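# Press the gauge pin under the yellow magnet

## Task

On the checking fixture, find the one post that has a yellow magnet on it. Press that post's gauge pin fully home and keep it there for one second; after that it may spring back out. Do not press any of the other three pins, and do not move the magnet.

## Robot and tools

Robot: two UR20-type arms, left_arm and right_arm, each ending in a Robotiq 2F-85 two-finger gripper. Each arm carries a wrist camera: cam_left_wrist and cam_right_wrist, both 896x504. The fingers point along the gripper's +z axis and open and close along its y axis. end_effector_position is the point between the pads when they are closed. Closed fingertips reach about 19 mm past it; fully open, about 6 mm. A block sticks out about 10 cm toward the gripper's +x.

Frames: the scene frame has its origin at table height, midway between the nominal bases, with +z up and +x out over the table. left_arm is on the +y side; the arm names do not match image sides. Each arm reports its hand pose, velocities and Hand target in its own base frame. Real bases: left (+0.060, +0.928, 0), right (-0.064, -0.817, 0), each turned only slightly about z. Motion offsets are taken along the axes of that arm's current Hand target.

The row (used by execute_actions and move): always 18 numbers, one flat list covering both arms. First come left dx, dy, dz, rx, ry, rz, gripper position, force_limit, speed, then the same nine for the right arm. The six pose numbers are offsets from the arm's Hand target at the start of the call, along its own axes, not absolute poses. They are scaled so 1.0 = 0.6 m or 180 degrees, range [-1, 1]. rx, ry, rz form one rotation vector. An arm given all-zero pose numbers is re-asked for its Hand target; it does not stay wherever it happens to be. Offsets add up from call to call. Orientation commands are clipped to within 32 degrees of the measured orientation.

Gripper numbers are absolute, not offsets. position: +1 = fully open (85 mm), about -0.8 = pads touching, -1 = close until blocked. force_limit and speed each run -1 to +1; speed is about 20, 85 and 150 mm/s at -1, 0 and +1. A 0 here is a real command, so to leave a gripper as it is, repeat its last three numbers. For this job the gripper can stay closed (position -1) and push with its fingertips.

execute_actions(actions, cameras): actions is a list of actions. Each action is up to 15 rows, one per 1/30 s step. A short action holds its last row until all 15 steps have run. Every row counts from the start-of-action Hand target. An empty list just returns the state and images. cameras: null or ["all"] gives all, [] gives none; an unknown name voids the call.

move(target, speed, blend, stop_force, zero, blocking, cameras): moves in straight lines toward one 18-number row, or a list of up to 15 rows. Every row in a list counts from the same starting Hand targets. speed is in m/s (0.002 to 4.2, default 0.25); rotation is limited to twice that in rad/s. blend is a corner radius in m. stop_force, 6 to 120 N, ends an arm's path once its wrist sensor feels that much push against the motion. zero=true (default) re-zeroes the sensor first. blocking=false cannot be combined with stop_force. The result adds a "move:" line: done, off_target, moving, held or fault, plus limits (paced = pose clipped, held = steps withheld). done only means the arm is within 3 mm and 2 degrees; it says nothing about contact. Paths do not avoid obstacles. Keep paths away from an arm's own base.

wait(seconds 0-10): lets time pass while arms hold their last command. stop: brakes a running move. zoom_image(camera, region [x0,y0,x1,y1] in pixels, at most 504 x 504): a closer look at the latest image. zero_wrist_force(arm). read_manual: licence text only. finished_scene(scene 1-3): ends the scene and cannot be undone; after ending scene 1, make no further calls in that reply.

Results: positions in m, quaternions wxyz, velocities in m/s and rad/s. Hand target is the last commanded pose; the gripper often stops a little short of it. object_status: 0 moving, 1 blocked while opening, 2 blocked while closing (gripping), 3 at the requested position. position_measured is in counts: 3 = open, 230 = pads together. Wrist force and torque are in the gripper's axes, pointing from the surface into the arm; a third line gives the peak since the last reading. Noise is up to 0.28 N. Joint torques include the arm's own weight. MOTOR HOT appears at 70 °C; at 85 °C the arm brakes for 30-60 s.

Suggested approach: use the wrist cameras, zooming in, to find the magnet post. Bring one gripper, fingers down, above that post's pin. Lower it slowly with stop_force to find contact, then press in short, slow steps until the pin is fully home. Hold for about a second with wait, then back off in the same reply. Each step past contact presses harder, and the arms are stiff.

Avoid: a torque fault (contact torque at the joint load limit; wrist limit 98.4 N m) or about 150 N outside force stops the arm for 10 s. Do not hit or drag the magnet, the other pins or the fixture. No object may fall or be left off the table. The arms must not press on each other; the clearance check does not always prevent contact.

Each tool is called after "Emit:" by a JSON object that holds its "name" and its "arguments", one argument or row to a line.

## Session

Emit:
{"name": "execute_actions", "arguments": {
  "actions": []
}}

Scene clock: 0.00 s.
left_arm: end_effector_position=(+0.6452, +0.5338, +0.3687) position_measured=3 object_status=3 end_effector_quat_wxyz=(+0.054, +0.895, -0.431, +0.101) | right_arm: end_effector_position=(+1.0094, -0.4085, +0.1239) position_measured=3 object_status=3 end_effector_quat_wxyz=(+0.497, -0.362, -0.574, -0.541)
Joint positions: left_arm=[0.541 -1.507 2.094 -2.179 -1.799 -1.706] | right_arm=[2.693 -2.576 -1.22 -2.623 2.507 -0.374]
Joint velocities: within noise
Joint torques (N m): no reading
Motor temperatures (°C): left_arm=[24 36 26 39 35 34] | right_arm=[29 36 36 38 34 39]
Wrist force (N): no reading
Wrist torque (N m): no reading
Wrist force, peak (N): no reading
Hand target: left_arm +0.6452, +0.5338, +0.3687; +0.054, +0.895, -0.431, +0.101 | right_arm +1.0094, -0.4085, +0.1239; +0.497, -0.362, -0.574, -0.541
Tool commands: left_gripper/position=+1.0 left_gripper/force_limit=+1.0 left_gripper/speed=+1.0 right_gripper/position=+1.0 right_gripper/force_limit=+1.0 right_gripper/speed=+1.0

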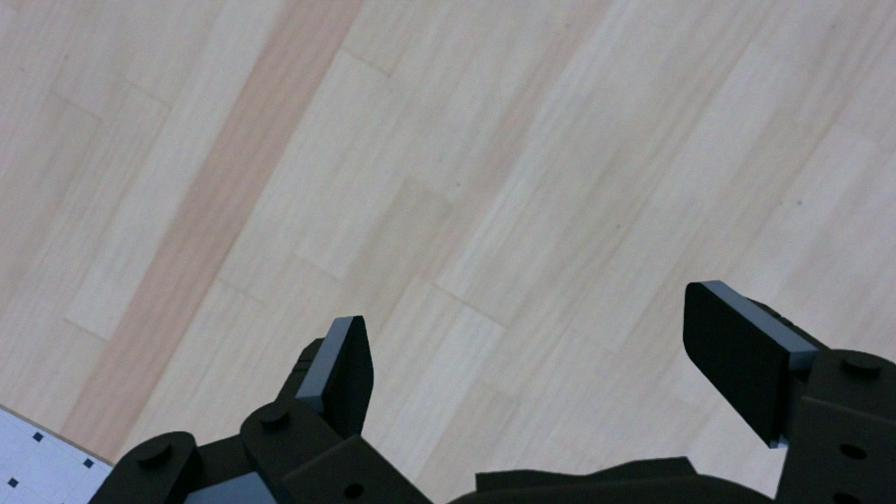

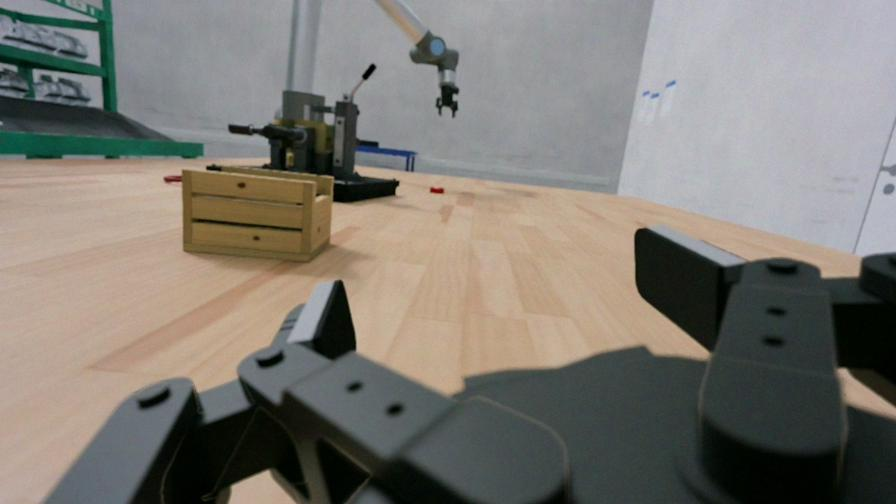

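Emit:
{"name": "zoom_image", "arguments": {
  "camera": "cam_right_wrist",
  "region": [140, 50, 480, 270]
}}

Emit:
{"name": "zoom_image", "arguments": {
  "camera": "cam_left_wrist",
  "region": [0, 380, 200, 504]
}}

Scaled by 1.482 from the camera's 896x504 image, which has a finer 1280x720 frame.

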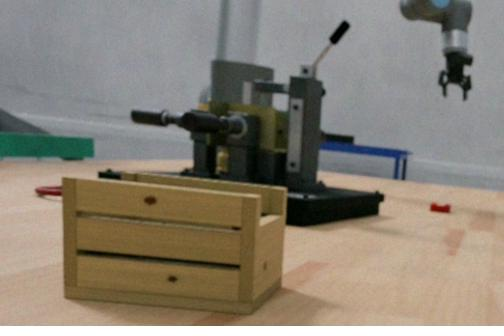

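Scaled by 2.520 from the camera's 896x504 image, which has a finer 1280x720 frame.

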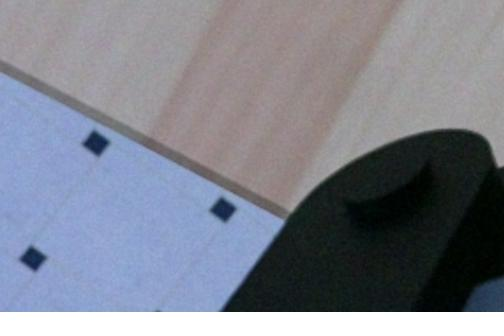

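Emit:
{"name": "move", "arguments": {
  "target": [0.99,0.79,-0.39,0,0,0,1,1,1,0,0,0,0,0,0,1,1,1],
  "speed": 0.5
}}

Scene clock: 3.40 s.
left_arm: end_effector_position=(+0.6046, -0.1702, +0.7357) position_measured=3 object_status=3 end_effector_quat_wxyz=(+0.054, +0.895, -0.431, +0.101) | right_arm: end_effector_position=(+1.0094, -0.4085, +0.1239) position_measured=3 object_status=3 end_effector_quat_wxyz=(+0.497, -0.362, -0.574, -0.541)
Joint positions: left_arm=[-0.552 -1.99 1.982 -1.775 -1.656 -2.806] | right_arm=[2.693 -2.576 -1.22 -2.623 2.507 -0.374]
Joint velocities: within noise
Joint torques (N m): left_arm=[-21.02 16.81 -134.27 -7.78 4.69 -3.47] | right_arm=[3.02 242.88 74.89 -3.08 0.27 -0.84]
Motor temperatures (°C): left_arm=[24 36 26 39 35 34] | right_arm=[29 36 36 38 34 39]
Wrist force (N): left_arm=[-0.1 0.2 0.3] | right_arm=[0.1 0.3 0.1]
Wrist torque (N m): left_arm=[0.00 0.01 -0.04] | right_arm=[0.05 -0.01 0.00]
Wrist force, peak (N): left_arm=[3.6 2.9 -1.2] | right_arm=[0.4 0.5 -0.1]
Hand target: left_arm +0.6046, -0.1704, +0.7357; +0.054, +0.895, -0.431, +0.101 | right_arm +1.0094, -0.4085, +0.1239; +0.497, -0.362, -0.574, -0.541
Off the commanded pose: left_arm 0.000 m, 0 deg | right_arm 0.000 m, 0 deg.
move: done
camera_calibration:
cam_left_wrist: T_world_to_cam=[[-0.854391, -0.519383, -0.0160287, 0.45674], [-0.518456, 0.849984, 0.0934379, 0.412669], [-0.0349059, 0.0881427, -0.995496, 0.894525], [0, 0, 0, 1]] pos_world=[0.635409, -0.192385, 0.859258]

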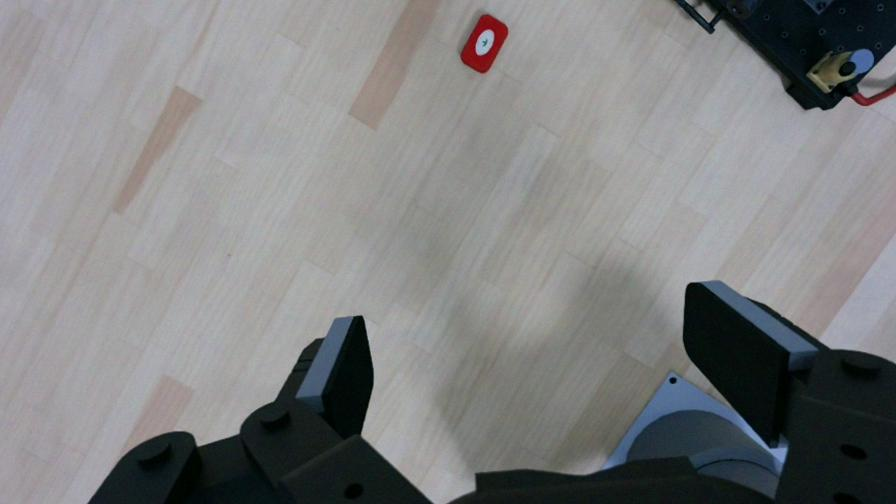

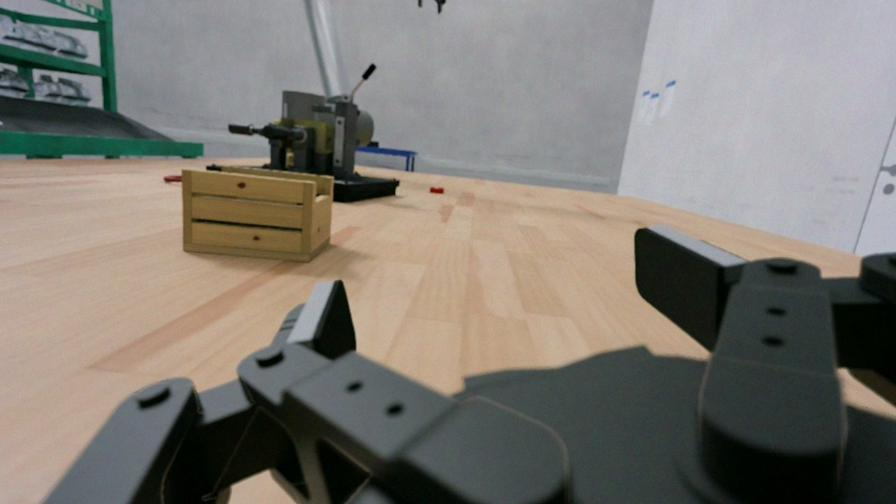

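Emit:
{"name": "move", "arguments": {
  "target": [0.28,0.77,0.125,0,0,0,1,1,1,0,0,0,0,0,0,1,1,1],
  "speed": 0.5
}}

Scene clock: 5.33 s.
left_arm: end_effector_position=(+0.3558, -0.5996, +0.7051) position_measured=3 object_status=3 end_effector_quat_wxyz=(+0.054, +0.895, -0.431, +0.101) | right_arm: end_effector_position=(+1.0094, -0.4085, +0.1239) position_measured=3 object_status=3 end_effector_quat_wxyz=(+0.497, -0.362, -0.574, -0.541)
Joint positions: left_arm=[-1.377 -1.921 1.984 -1.842 -1.474 -3.611] | right_arm=[2.693 -2.576 -1.22 -2.623 2.507 -0.374]
Joint velocities: within noise
Joint torques (N m): left_arm=[-22.05 2.06 -132.68 -14.18 6.41 -3.75] | right_arm=[-2.48 246.42 72.81 -3.67 -0.42 0.07]
Motor temperatures (°C): left_arm=[24 36 26 39 35 34] | right_arm=[29 36 36 38 34 39]
Wrist force (N): left_arm=[0.3 -0.8 -0.1] | right_arm=[0.0 0.5 0.2]
Wrist torque (N m): left_arm=[-0.16 -0.01 0.03] | right_arm=[0.08 -0.01 0.00]
Wrist force, peak (N): left_arm=[1.7 4.3 0.8] | right_arm=[-0.1 0.7 -0.1]
Hand target: left_arm +0.3557, -0.5998, +0.7051; +0.054, +0.895, -0.431, +0.101 | right_arm +1.0094, -0.4085, +0.1239; +0.497, -0.362, -0.574, -0.541
Off the commanded pose: left_arm 0.000 m, 0 deg | right_arm 0.000 m, 0 deg.
move: done
camera_calibration:
cam_left_wrist: T_world_to_cam=[[-0.854391, -0.519383, -0.0160287, 0.0207073], [-0.518456, 0.849984, 0.0934379, 0.651425], [-0.0349059, 0.0881427, -0.995496, 0.893317], [0, 0, 0, 1]] pos_world=[0.386609, -0.621685, 0.828758]

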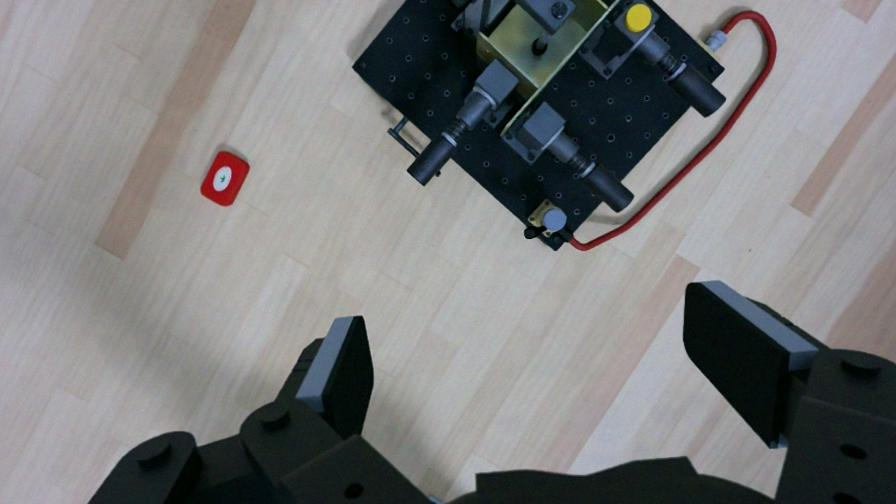

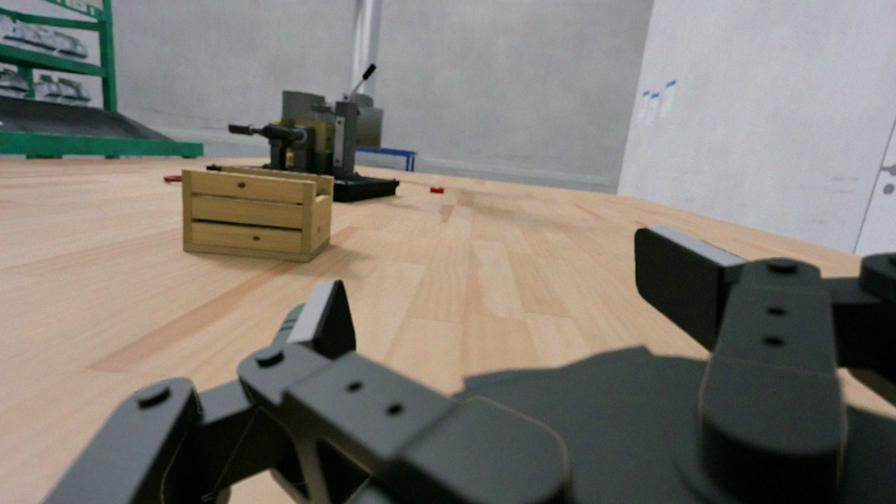

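Emit:
{"name": "zoom_image", "arguments": {
  "camera": "cam_left_wrist",
  "region": [340, 0, 800, 260]
}}

Scaled by 1.096 from the camera's 896x504 image, which has a finer 1280x720 frame.

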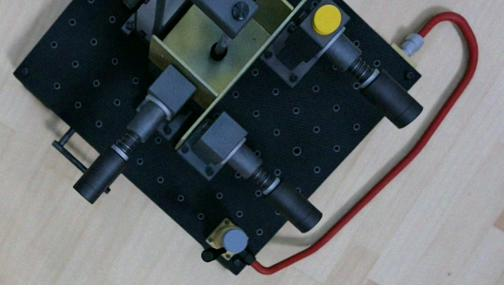

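Emit:
{"name": "move", "arguments": {
  "target": [0.0678,0.6117,0.4587,-0.0873,-0.0366,0.7705,-1,-1,0,0,0,0,0,0,0,1,1,1],
  "speed": 0.5,
  "cameras": ["cam_left_wrist"]
}}

Scene clock: 11.30 s.
left_arm: end_effector_position=(+0.1303, -0.9097, +0.4498) position_measured=232 object_status=3 end_effector_quat_wxyz=(+0.000, +0.094, +0.996, +0.000) | right_arm: end_effector_position=(+1.0094, -0.4085, +0.1239) position_measured=3 object_status=3 end_effector_quat_wxyz=(+0.497, -0.362, -0.574, -0.541)
Joint positions: left_arm=[-1.649 -1.481 1.918 -2.007 -1.571 -1.46] | right_arm=[2.693 -2.576 -1.22 -2.623 2.507 -0.374]
Joint velocities: within noise
Joint torques (N m): left_arm=[-15.85 -81.49 -123.1 -6.78 4.69 2.05] | right_arm=[-1.27 246.78 72.31 -3.56 0.09 -0.99]
Motor temperatures (°C): left_arm=[24 36 26 39 35 34] | right_arm=[29 36 36 38 34 39]
Wrist force (N): left_arm=[0.1 -0.1 -0.1] | right_arm=[-0.1 0.2 -0.1]
Wrist torque (N m): left_arm=[-0.08 -0.15 0.05] | right_arm=[0.03 0.02 0.00]
Wrist force, peak (N): left_arm=[1.3 -1.9 0.6] | right_arm=[0.4 0.8 0.2]
Hand target: left_arm +0.1303, -0.9098, +0.4498; +0.000, +0.094, +0.996, +0.000 | right_arm +1.0094, -0.4085, +0.1239; +0.497, -0.362, -0.574, -0.541
Off the commanded pose: left_arm 0.000 m, 0 deg | right_arm 0.000 m, 0 deg.
move: done
camera_calibration:
cam_left_wrist: T_world_to_cam=[[0.312733, 0.949831, 0.00445485, 0.83819], [0.900729, -0.298049, 0.315998, -0.507482], [0.301472, -0.0948105, -0.948749, 0.427247], [0, 0, 0, 1]] pos_world=[0.0661707, -0.906885, 0.56198]
Images, in order (width x height): cam_left_wrist 896x504.

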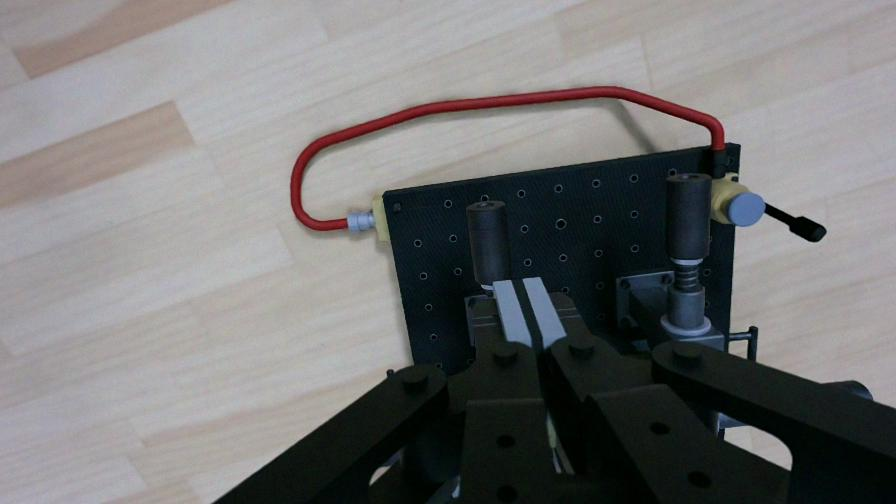

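Emit:
{"name": "move", "arguments": {
  "target": [0.0333,0.0083,0.3,0,0,0,-1,-1,0,0,0,0,0,0,0,1,1,1],
  "speed": 0.25,
  "cameras": ["cam_left_wrist"]
}}

Emit:
{"name": "zoom_image", "arguments": {
  "camera": "cam_left_wrist",
  "region": [380, 150, 680, 350]
}}

Scene clock: 14.40 s.
left_arm: end_effector_position=(+0.1116, -0.9010, +0.2699) position_measured=232 object_status=3 end_effector_quat_wxyz=(+0.000, +0.094, +0.996, +0.000) | right_arm: end_effector_position=(+1.0094, -0.4085, +0.1239) position_measured=3 object_status=3 end_effector_quat_wxyz=(+0.497, -0.362, -0.574, -0.541)
Joint positions: left_arm=[-1.671 -1.369 2.077 -2.279 -1.571 -1.482] | right_arm=[2.693 -2.576 -1.22 -2.623 2.507 -0.374]
Joint velocities: within noise
Joint torques (N m): left_arm=[-16.28 -98.35 -62.75 -12.76 0.97 -4.69] | right_arm=[4.51 241.18 74.37 -2.98 -0.8 -1.02]
Motor temperatures (°C): left_arm=[24 36 26 39 35 34] | right_arm=[29 36 36 37 34 39]
Wrist force (N): left_arm=[0.3 -0.3 -0.7] | right_arm=[0.1 0.2 0.1]
Wrist torque (N m): left_arm=[-0.14 -0.15 0.05] | right_arm=[0.03 -0.03 0.00]
Wrist force, peak (N): left_arm=[-0.1 -0.4 -3.8] | right_arm=[0.3 0.8 -0.1]
Hand target: left_arm +0.1116, -0.9010, +0.2698; +0.000, +0.094, +0.996, +0.000 | right_arm +1.0094, -0.4085, +0.1239; +0.497, -0.362, -0.574, -0.541
Off the commanded pose: left_arm 0.000 m, 0 deg | right_arm 0.000 m, 0 deg.
move: done
camera_calibration:
cam_left_wrist: T_world_to_cam=[[0.312941, 0.949762, 0.00449761, 0.836393], [0.900687, -0.298267, 0.315912, -0.43133], [0.301383, -0.0948109, -0.948778, 0.263054], [0, 0, 0, 1]] pos_world=[0.0474716, -0.898086, 0.38208]
Images, in order (width x height): cam_left_wrist 896x504.

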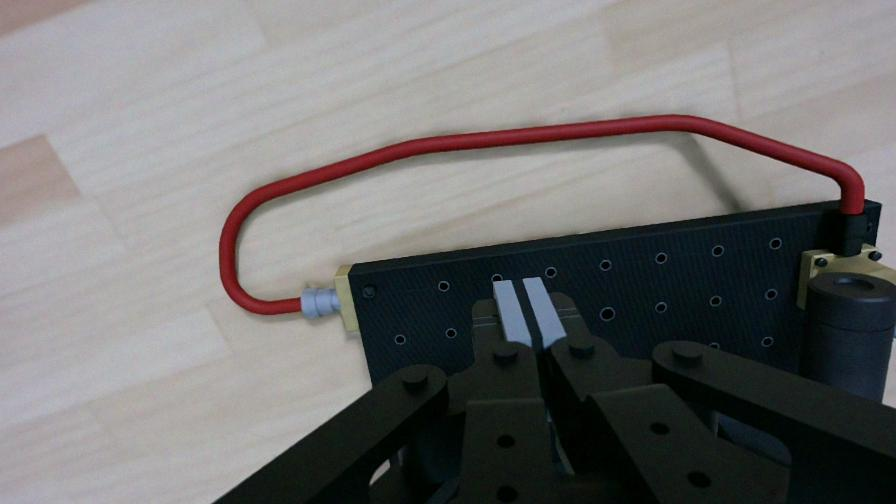

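Scaled by 1.680 from the camera's 896x504 image, which has a finer 1280x720 frame.

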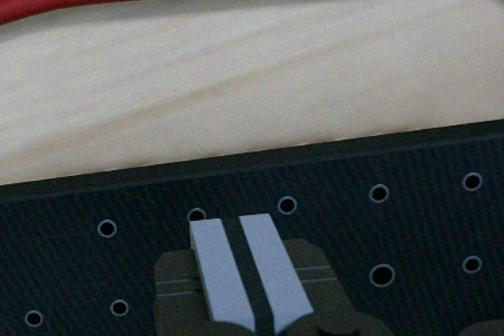

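Emit:
{"name": "move", "arguments": {
  "target": [0,0.01,0.165,0,0,0,-1,-1,0,0,0,0,0,0,0,1,1,1],
  "speed": 0.2,
  "cameras": ["cam_left_wrist"],
  "stop_force": 15
}}

Emit:
{"name": "zoom_image", "arguments": {
  "camera": "cam_left_wrist",
  "region": [380, 200, 680, 400]
}}

Scene clock: 16.80 s.
left_arm: end_effector_position=(+0.1128, -0.8950, +0.1708) position_measured=232 object_status=3 end_effector_quat_wxyz=(+0.000, +0.094, +0.996, +0.000) | right_arm: end_effector_position=(+1.0094, -0.4085, +0.1239) position_measured=3 object_status=3 end_effector_quat_wxyz=(+0.497, -0.362, -0.574, -0.541)
Joint positions: left_arm=[-1.67 -1.28 2.144 -2.435 -1.571 -1.481] | right_arm=[2.693 -2.576 -1.22 -2.623 2.507 -0.374]
Joint velocities: within noise
Joint torques (N m): left_arm=[15.28 -108.26 -55.41 -12.62 4.52 2.53] | right_arm=[2.74 244.98 71.03 -3.76 0.19 -0.62]
Motor temperatures (°C): left_arm=[24 36 26 39 35 34] | right_arm=[29 36 36 37 34 39]
Wrist force (N): left_arm=[0.1 -0.3 -0.4] | right_arm=[0.0 0.3 -0.2]
Wrist torque (N m): left_arm=[-0.16 -0.14 0.07] | right_arm=[0.05 0.00 0.00]
Wrist force, peak (N): left_arm=[-0.2 -0.6 -3.5] | right_arm=[0.5 0.6 0.1]
Hand target: left_arm +0.1128, -0.8951, +0.1708; +0.000, +0.094, +0.996, +0.000 | right_arm +1.0094, -0.4085, +0.1239; +0.497, -0.362, -0.574, -0.541
Off the commanded pose: left_arm 0.000 m, 0 deg | right_arm 0.000 m, 0 deg.
move: done
camera_calibration:
cam_left_wrist: T_world_to_cam=[[0.312931, 0.949765, 0.00452726, 0.830887], [0.90066, -0.298258, 0.315997, -0.399237], [0.301473, -0.0948079, -0.948749, 0.169153], [0, 0, 0, 1]] pos_world=[0.0485714, -0.892186, 0.28288]
Images, in order (width x height): cam_left_wrist 896x504.

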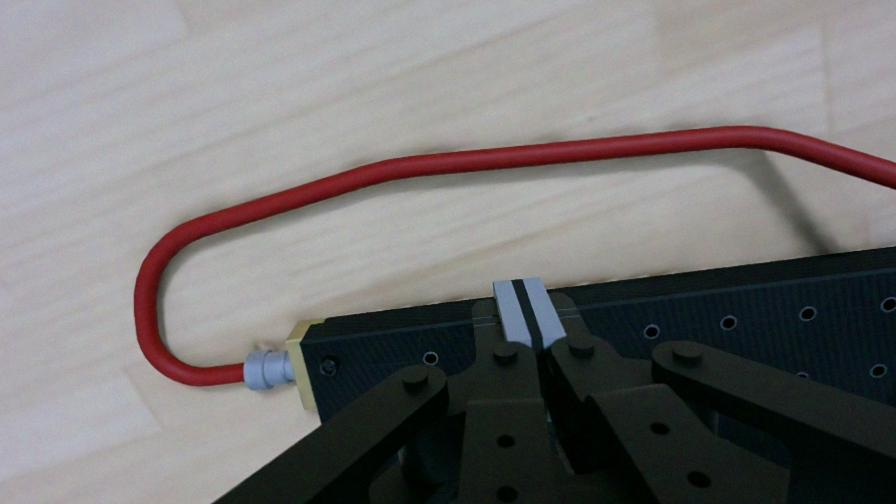

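Scaled by 1.680 from the camera's 896x504 image, which has a finer 1280x720 frame.

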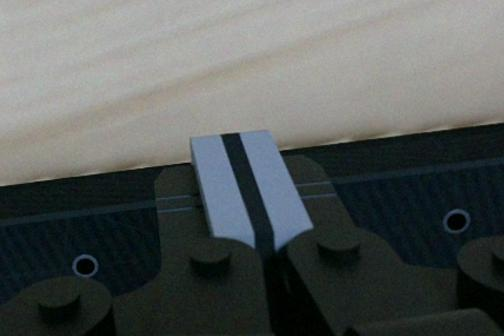

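Emit:
{"name": "execute_actions", "arguments": {
  "actions": [],
  "cameras": ["cam_right_wrist"]
}}

Emit:
{"name": "zoom_image", "arguments": {
  "camera": "cam_right_wrist",
  "region": [200, 50, 440, 220]
}}

Scene clock: 17.23 s.
left_arm: end_effector_position=(+0.1128, -0.8950, +0.1708) position_measured=232 object_status=3 end_effector_quat_wxyz=(+0.000, +0.094, +0.996, +0.000) | right_arm: end_effector_position=(+1.0094, -0.4085, +0.1239) position_measured=3 object_status=3 end_effector_quat_wxyz=(+0.497, -0.362, -0.574, -0.541)
Joint positions: left_arm=[-1.67 -1.28 2.144 -2.435 -1.571 -1.481] | right_arm=[2.693 -2.576 -1.22 -2.623 2.507 -0.374]
Joint velocities: within noise
Joint torques (N m): left_arm=[21.96 -108.61 -56.42 -11.56 4.67 2.4] | right_arm=[2.46 242.58 70.65 -3.77 -0.4 -0.46]
Motor temperatures (°C): left_arm=[24 36 26 39 35 34] | right_arm=[29 36 36 37 34 39]
Wrist force (N): left_arm=[0.0 -0.3 -0.7] | right_arm=[0.1 0.6 -0.1]
Wrist torque (N m): left_arm=[-0.16 -0.13 0.07] | right_arm=[0.10 -0.01 0.00]
Wrist force, peak (N): left_arm=[0.0 -0.3 -0.7] | right_arm=[0.1 0.6 -0.1]
Hand target: left_arm +0.1128, -0.8951, +0.1708; +0.000, +0.094, +0.996, +0.000 | right_arm +1.0094, -0.4085, +0.1239; +0.497, -0.362, -0.574, -0.541
Tool commands: left_gripper/position=-1.0 left_gripper/force_limit=-1.0 left_gripper/speed=+0.0 right_gripper/position=+1.0 right_gripper/force_limit=+1.0 right_gripper/speed=+1.0
Off the commanded pose: left_arm 0.000 m, 0 deg | right_arm 0.000 m, 0 deg.
Images, in order (width x height): cam_right_wrist 896x504.

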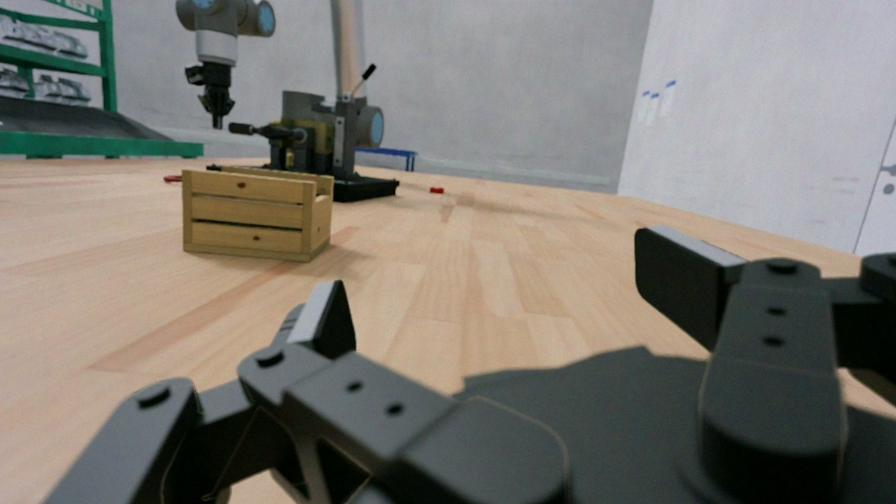

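Scaled by 2.100 from the camera's 896x504 image, which has a finer 1280x720 frame.

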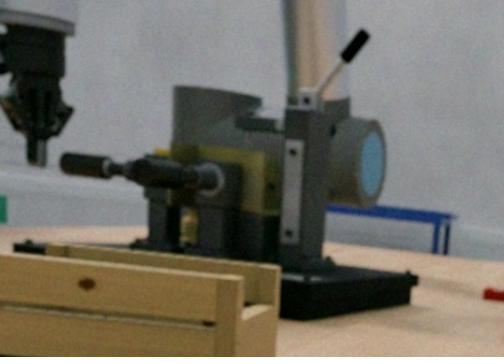

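Emit:
{"name": "move", "arguments": {
  "target": [0,0,0.02,0,0,0,-1,-1,0,0,0,0,0,0,0,1,1,1],
  "speed": 0.1,
  "cameras": []
}}

Emit:
{"name": "move", "arguments": {
  "target": [-0.12,0,0,0,0,0,-1,-1,0,0,0,0,0,0,0,1,1,1],
  "speed": 0.03,
  "stop_force": 8,
  "cameras": ["cam_right_wrist"]
}}

Emit:
{"name": "zoom_image", "arguments": {
  "camera": "cam_right_wrist",
  "region": [200, 50, 440, 220]
}}

Scene clock: 18.40 s.
left_arm: end_effector_position=(+0.1128, -0.8950, +0.1589) position_measured=232 object_status=3 end_effector_quat_wxyz=(+0.000, +0.094, +0.996, +0.000) | right_arm: end_effector_position=(+1.0094, -0.4085, +0.1239) position_measured=3 object_status=3 end_effector_quat_wxyz=(+0.497, -0.362, -0.574, -0.541)
Joint positions: left_arm=[-1.67 -1.267 2.15 -2.453 -1.571 -1.481] | right_arm=[2.693 -2.576 -1.22 -2.623 2.507 -0.374]
Joint velocities: within noise
Joint torques (N m): left_arm=[20.41 -110.84 -53.28 -11.11 4.33 2.51] | right_arm=[2.67 245.72 73.59 -3.58 0.13 -0.13]
Motor temperatures (°C): left_arm=[24 36 26 39 35 34] | right_arm=[29 36 36 37 34 39]
Wrist force (N): left_arm=[-0.1 -0.2 -0.4] | right_arm=[0.0 0.3 -0.1]
Wrist torque (N m): left_arm=[-0.15 -0.10 0.07] | right_arm=[0.04 0.00 0.00]
Wrist force, peak (N): left_arm=[0.1 -0.3 -1.0] | right_arm=[0.3 0.6 0.5]
Hand target: left_arm +0.1128, -0.8950, +0.1588; +0.000, +0.094, +0.996, +0.000 | right_arm +1.0094, -0.4085, +0.1239; +0.497, -0.362, -0.574, -0.541
Off the commanded pose: left_arm 0.000 m, 0 deg | right_arm 0.000 m, 0 deg.
move: done
No camera images: "cameras" was empty.

Scene clock: 21.07 s.
left_arm: end_effector_position=(+0.1536, -0.9028, +0.1587) position_measured=232 object_status=3 end_effector_quat_wxyz=(+0.000, +0.094, +0.996, +0.000) | right_arm: end_effector_position=(+1.0094, -0.4085, +0.1239) position_measured=3 object_status=3 end_effector_quat_wxyz=(+0.497, -0.362, -0.574, -0.541)
Joint positions: left_arm=[-1.624 -1.254 2.131 -2.447 -1.571 -1.434] | right_arm=[2.693 -2.576 -1.22 -2.623 2.507 -0.374]
Joint velocities: within noise
Joint torques (N m): left_arm=[-16.48 -162.16 -53.52 -12.18 3.82 -3.83] | right_arm=[2.61 241.75 71.76 -3.25 0.16 -0.64]
Motor temperatures (°C): left_arm=[24 36 26 39 35 34] | right_arm=[29 36 36 37 34 39]
Wrist force (N): left_arm=[0.0 -0.1 -0.2] | right_arm=[0.3 0.4 -0.1]
Wrist torque (N m): left_arm=[-0.11 -0.09 0.06] | right_arm=[0.06 -0.06 0.00]
Wrist force, peak (N): left_arm=[7.5 0.9 -1.1] | right_arm=[0.5 0.7 0.1]
Hand target: left_arm +0.1536, -0.9029, +0.1588; +0.000, +0.094, +0.996, +0.000 (not the last commanded pose) | right_arm +1.0094, -0.4085, +0.1239; +0.497, -0.362, -0.574, -0.541
Off the commanded pose: left_arm 0.030 m, 0 deg | right_arm 0.000 m, 0 deg.
move: contact (left_arm)
Images, in order (width x height): cam_right_wrist 896x504.

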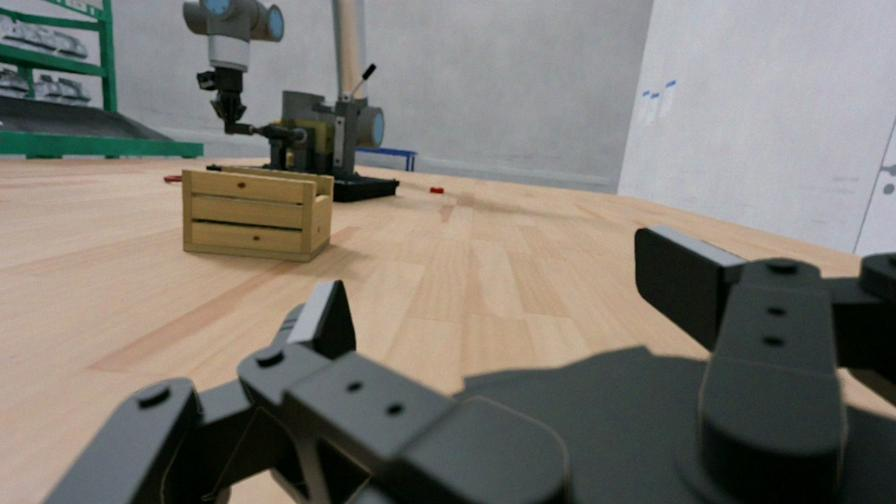

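Scaled by 2.100 from the camera's 896x504 image, which has a finer 1280x720 frame.

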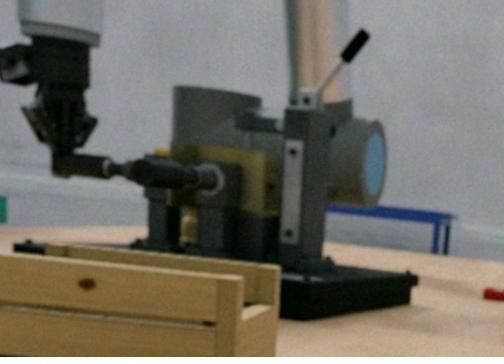

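Emit:
{"name": "zoom_image", "arguments": {
  "camera": "cam_right_wrist",
  "region": [200, 90, 320, 180]
}}

Scaled by 4.200 from the camera's 896x504 image, which has a finer 1280x720 frame.

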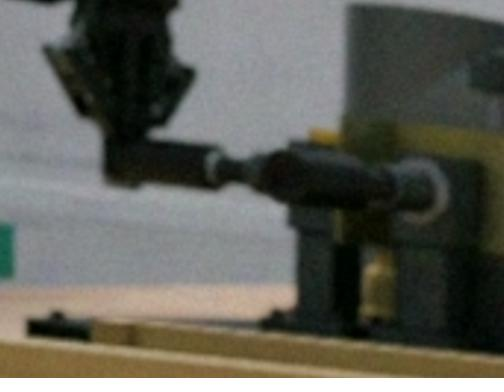

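Emit:
{"name": "execute_actions", "arguments": {
  "actions": [],
  "cameras": ["cam_left_wrist"]
}}

Emit:
{"name": "zoom_image", "arguments": {
  "camera": "cam_left_wrist",
  "region": [380, 200, 680, 400]
}}

Scene clock: 22.00 s.
left_arm: end_effector_position=(+0.1536, -0.9028, +0.1588) position_measured=232 object_status=3 end_effector_quat_wxyz=(+0.000, +0.094, +0.996, +0.000) | right_arm: end_effector_position=(+1.0094, -0.4085, +0.1239) position_measured=3 object_status=3 end_effector_quat_wxyz=(+0.497, -0.362, -0.574, -0.541)
Joint positions: left_arm=[-1.624 -1.254 2.131 -2.447 -1.571 -1.434] | right_arm=[2.693 -2.576 -1.22 -2.623 2.507 -0.374]
Joint velocities: within noise
Joint torques (N m): left_arm=[-17.06 -162.35 -57.88 -12.64 2.46 -3.72] | right_arm=[1.19 242.41 69.86 -3.96 -0.01 -0.19]
Motor temperatures (°C): left_arm=[24 36 26 39 35 34] | right_arm=[29 36 36 37 34 39]
Wrist force (N): left_arm=[-0.1 0.0 0.0] | right_arm=[0.3 0.2 0.0]
Wrist torque (N m): left_arm=[-0.08 -0.07 0.06] | right_arm=[0.03 -0.05 0.00]
Wrist force, peak (N): left_arm=[0.4 0.2 -0.2] | right_arm=[0.2 0.6 -0.1]
Hand target: left_arm +0.1536, -0.9029, +0.1588; +0.000, +0.094, +0.996, +0.000 (not the last commanded pose) | right_arm +1.0094, -0.4085, +0.1239; +0.497, -0.362, -0.574, -0.541
Tool commands: left_gripper/position=-1.0 left_gripper/force_limit=-1.0 left_gripper/speed=+0.0 right_gripper/position=+1.0 right_gripper/force_limit=+1.0 right_gripper/speed=+1.0
Off the commanded pose: left_arm 0.030 m, 0 deg | right_arm 0.000 m, 0 deg.
camera_calibration:
cam_left_wrist: T_world_to_cam=[[0.312931, 0.949765, 0.00452726, 0.82555], [0.90066, -0.298258, 0.315997, -0.434609], [0.301473, -0.0948079, -0.948749, 0.144699], [0, 0, 0, 1]] pos_world=[0.0894714, -0.899986, 0.27088]
Images, in order (width x height): cam_left_wrist 896x504.

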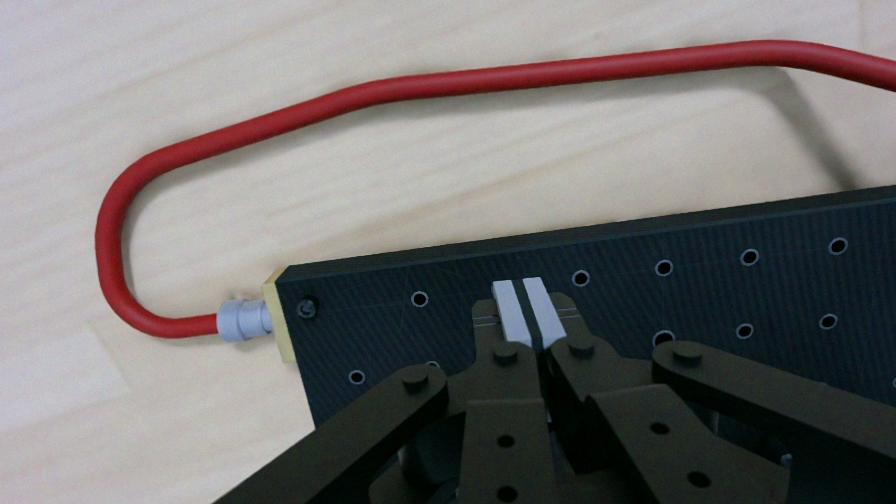

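Scaled by 1.680 from the camera's 896x504 image, which has a finer 1280x720 frame.

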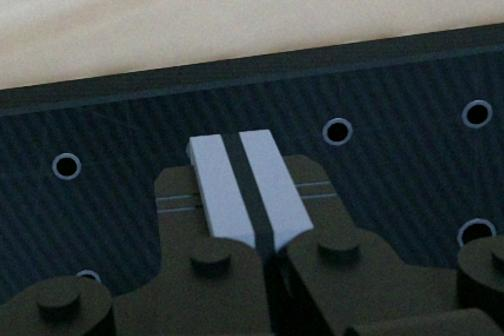

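Emit:
{"name": "move", "arguments": {
  "target": [-0.08,0,0,0,0,0,-1,-1,0,0,0,0,0,0,0,1,1,1],
  "speed": 0.03,
  "stop_force": 30,
  "cameras": ["cam_right_wrist"]
}}

Emit:
{"name": "zoom_image", "arguments": {
  "camera": "cam_right_wrist",
  "region": [200, 90, 320, 180]
}}

Scene clock: 24.67 s.
left_arm: end_effector_position=(+0.1734, -0.9066, +0.1588) position_measured=232 object_status=3 end_effector_quat_wxyz=(+0.000, +0.094, +0.996, +0.000) | right_arm: end_effector_position=(+1.0094, -0.4085, +0.1239) position_measured=3 object_status=3 end_effector_quat_wxyz=(+0.497, -0.362, -0.574, -0.541)
Joint positions: left_arm=[-1.601 -1.248 2.121 -2.443 -1.571 -1.412] | right_arm=[2.693 -2.576 -1.22 -2.623 2.507 -0.374]
Joint velocities: within noise
Joint torques (N m): left_arm=[-11.49 -164.5 -57.44 -5.7 -1.41 -3.89] | right_arm=[2.64 244.19 71.79 -3.53 0.03 -0.27]
Motor temperatures (°C): left_arm=[24 36 26 39 35 34] | right_arm=[29 36 36 37 34 39]
Wrist force (N): left_arm=[9.1 2.4 -0.8] | right_arm=[0.1 0.3 0.2]
Wrist torque (N m): left_arm=[0.87 0.08 0.16] | right_arm=[0.05 -0.01 0.00]
Wrist force, peak (N): left_arm=[115.6 14.0 -22.2] | right_arm=[0.2 0.5 0.6]
Hand target: left_arm +0.1734, -0.9066, +0.1588; +0.000, +0.094, +0.996, +0.000 (not the last commanded pose) | right_arm +1.0094, -0.4085, +0.1239; +0.497, -0.362, -0.574, -0.541
Off the commanded pose: left_arm 0.028 m, 0 deg | right_arm 0.000 m, 0 deg.
move: contact (left_arm)
Images, in order (width x height): cam_right_wrist 896x504.

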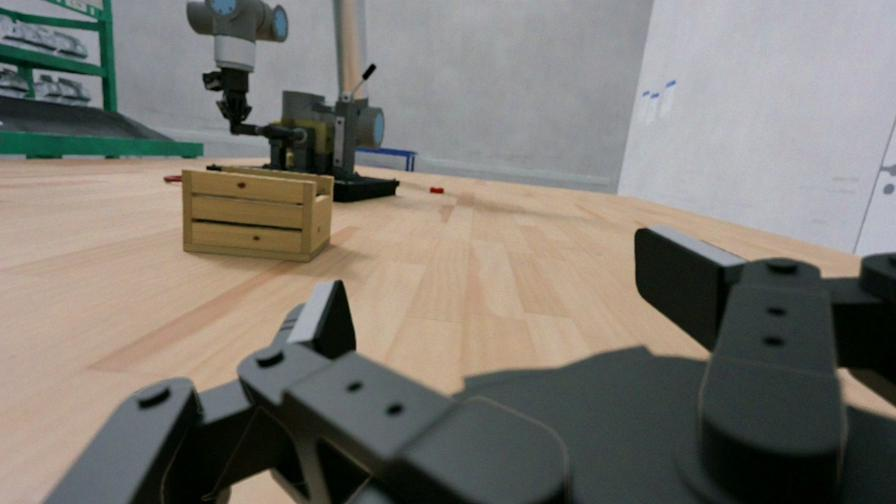

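Scaled by 4.200 from the camera's 896x504 image, which has a finer 1280x720 frame.

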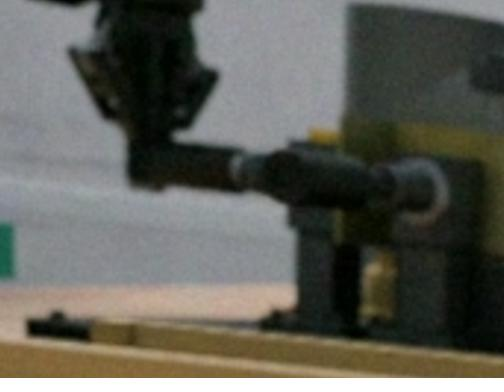

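Emit:
{"name": "move", "arguments": {
  "target": [-0.0133,0,0,0,0,0,-1,-1,0,0,0,0,0,0,0,1,1,1],
  "speed": 0.004,
  "stop_force": 15,
  "cameras": ["cam_right_wrist"]
}}

Emit:
{"name": "zoom_image", "arguments": {
  "camera": "cam_right_wrist",
  "region": [200, 90, 320, 180]
}}

Scene clock: 25.83 s.
left_arm: end_effector_position=(+0.1736, -0.9066, +0.1587) position_measured=232 object_status=3 end_effector_quat_wxyz=(+0.000, +0.094, +0.996, +0.000) | right_arm: end_effector_position=(+1.0094, -0.4085, +0.1239) position_measured=3 object_status=3 end_effector_quat_wxyz=(+0.497, -0.362, -0.574, -0.541)
Joint positions: left_arm=[-1.601 -1.248 2.121 -2.443 -1.571 -1.412] | right_arm=[2.693 -2.576 -1.22 -2.623 2.507 -0.374]
Joint velocities: within noise
Joint torques (N m): left_arm=[10.97 -152.38 -70.63 -9.25 14.54 -3.99] | right_arm=[-3.39 243.8 72.38 -4.25 0.13 -0.74]
Motor temperatures (°C): left_arm=[24 36 26 39 35 34] | right_arm=[29 36 36 37 34 39]
Wrist force (N): left_arm=[27.3 -0.7 1.5] | right_arm=[0.2 0.6 -0.2]
Wrist torque (N m): left_arm=[0.78 -0.30 0.29] | right_arm=[0.10 -0.03 0.00]
Wrist force, peak (N): left_arm=[32.4 -3.1 -0.8] | right_arm=[0.3 0.6 0.3]
Hand target: left_arm +0.1736, -0.9066, +0.1587; +0.000, +0.094, +0.996, +0.000 (not the last commanded pose) | right_arm +1.0094, -0.4085, +0.1239; +0.497, -0.362, -0.574, -0.541
Off the commanded pose: left_arm 0.008 m, 0 deg | right_arm 0.000 m, 0 deg.
move: contact (left_arm)
Images, in order (width x height): cam_right_wrist 896x504.

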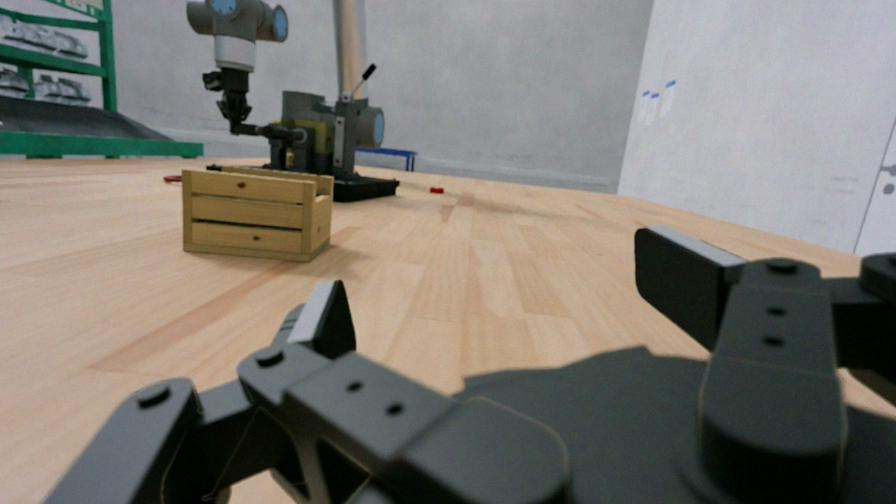

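Scaled by 4.200 from the camera's 896x504 image, which has a finer 1280x720 frame.

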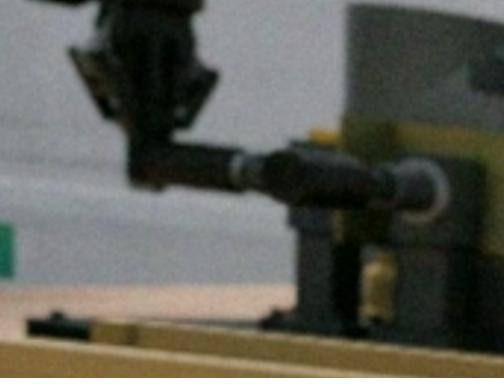

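Emit:
{"name": "wait", "arguments": {
  "seconds": 1.2,
  "cameras": []
}}

Emit:
{"name": "finished_scene", "arguments": {
  "scene": 1
}}

Scene clock: 27.23 s.
left_arm: end_effector_position=(+0.1736, -0.9066, +0.1587) position_measured=232 object_status=3 end_effector_quat_wxyz=(+0.000, +0.094, +0.996, +0.000) | right_arm: end_effector_position=(+1.0094, -0.4085, +0.1239) position_measured=3 object_status=3 end_effector_quat_wxyz=(+0.497, -0.362, -0.574, -0.541)
Joint positions: left_arm=[-1.601 -1.248 2.121 -2.443 -1.571 -1.412] | right_arm=[2.693 -2.576 -1.22 -2.623 2.507 -0.374]
Joint velocities: within noise
Joint torques (N m): left_arm=[8.73 -151.47 -52.11 -12.53 12.76 -4.76] | right_arm=[0.48 241.22 72.77 -3.66 -0.51 -0.45]
Motor temperatures (°C): left_arm=[24 36 26 39 35 34] | right_arm=[29 36 36 37 34 39]
Wrist force (N): left_arm=[26.4 -0.1 0.3] | right_arm=[0.2 0.6 0.1]
Wrist torque (N m): left_arm=[0.78 -0.29 0.28] | right_arm=[0.09 -0.04 0.00]
Wrist force, peak (N): left_arm=[27.6 -0.4 1.4] | right_arm=[0.0 0.7 0.1]
Hand target: left_arm +0.1736, -0.9066, +0.1587; +0.000, +0.094, +0.996, +0.000 (not the last commanded pose) | right_arm +1.0094, -0.4085, +0.1239; +0.497, -0.362, -0.574, -0.541
Tool commands: left_gripper/position=-1.0 left_gripper/force_limit=-1.0 left_gripper/speed=+0.0 right_gripper/position=+1.0 right_gripper/force_limit=+1.0 right_gripper/speed=+1.0
Off the commanded pose: left_arm 0.008 m, 0 deg | right_arm 0.000 m, 0 deg.
wait: 1.20 s; at rest from the start
No camera images: "cameras" was empty.

The scene is finished: the task was done.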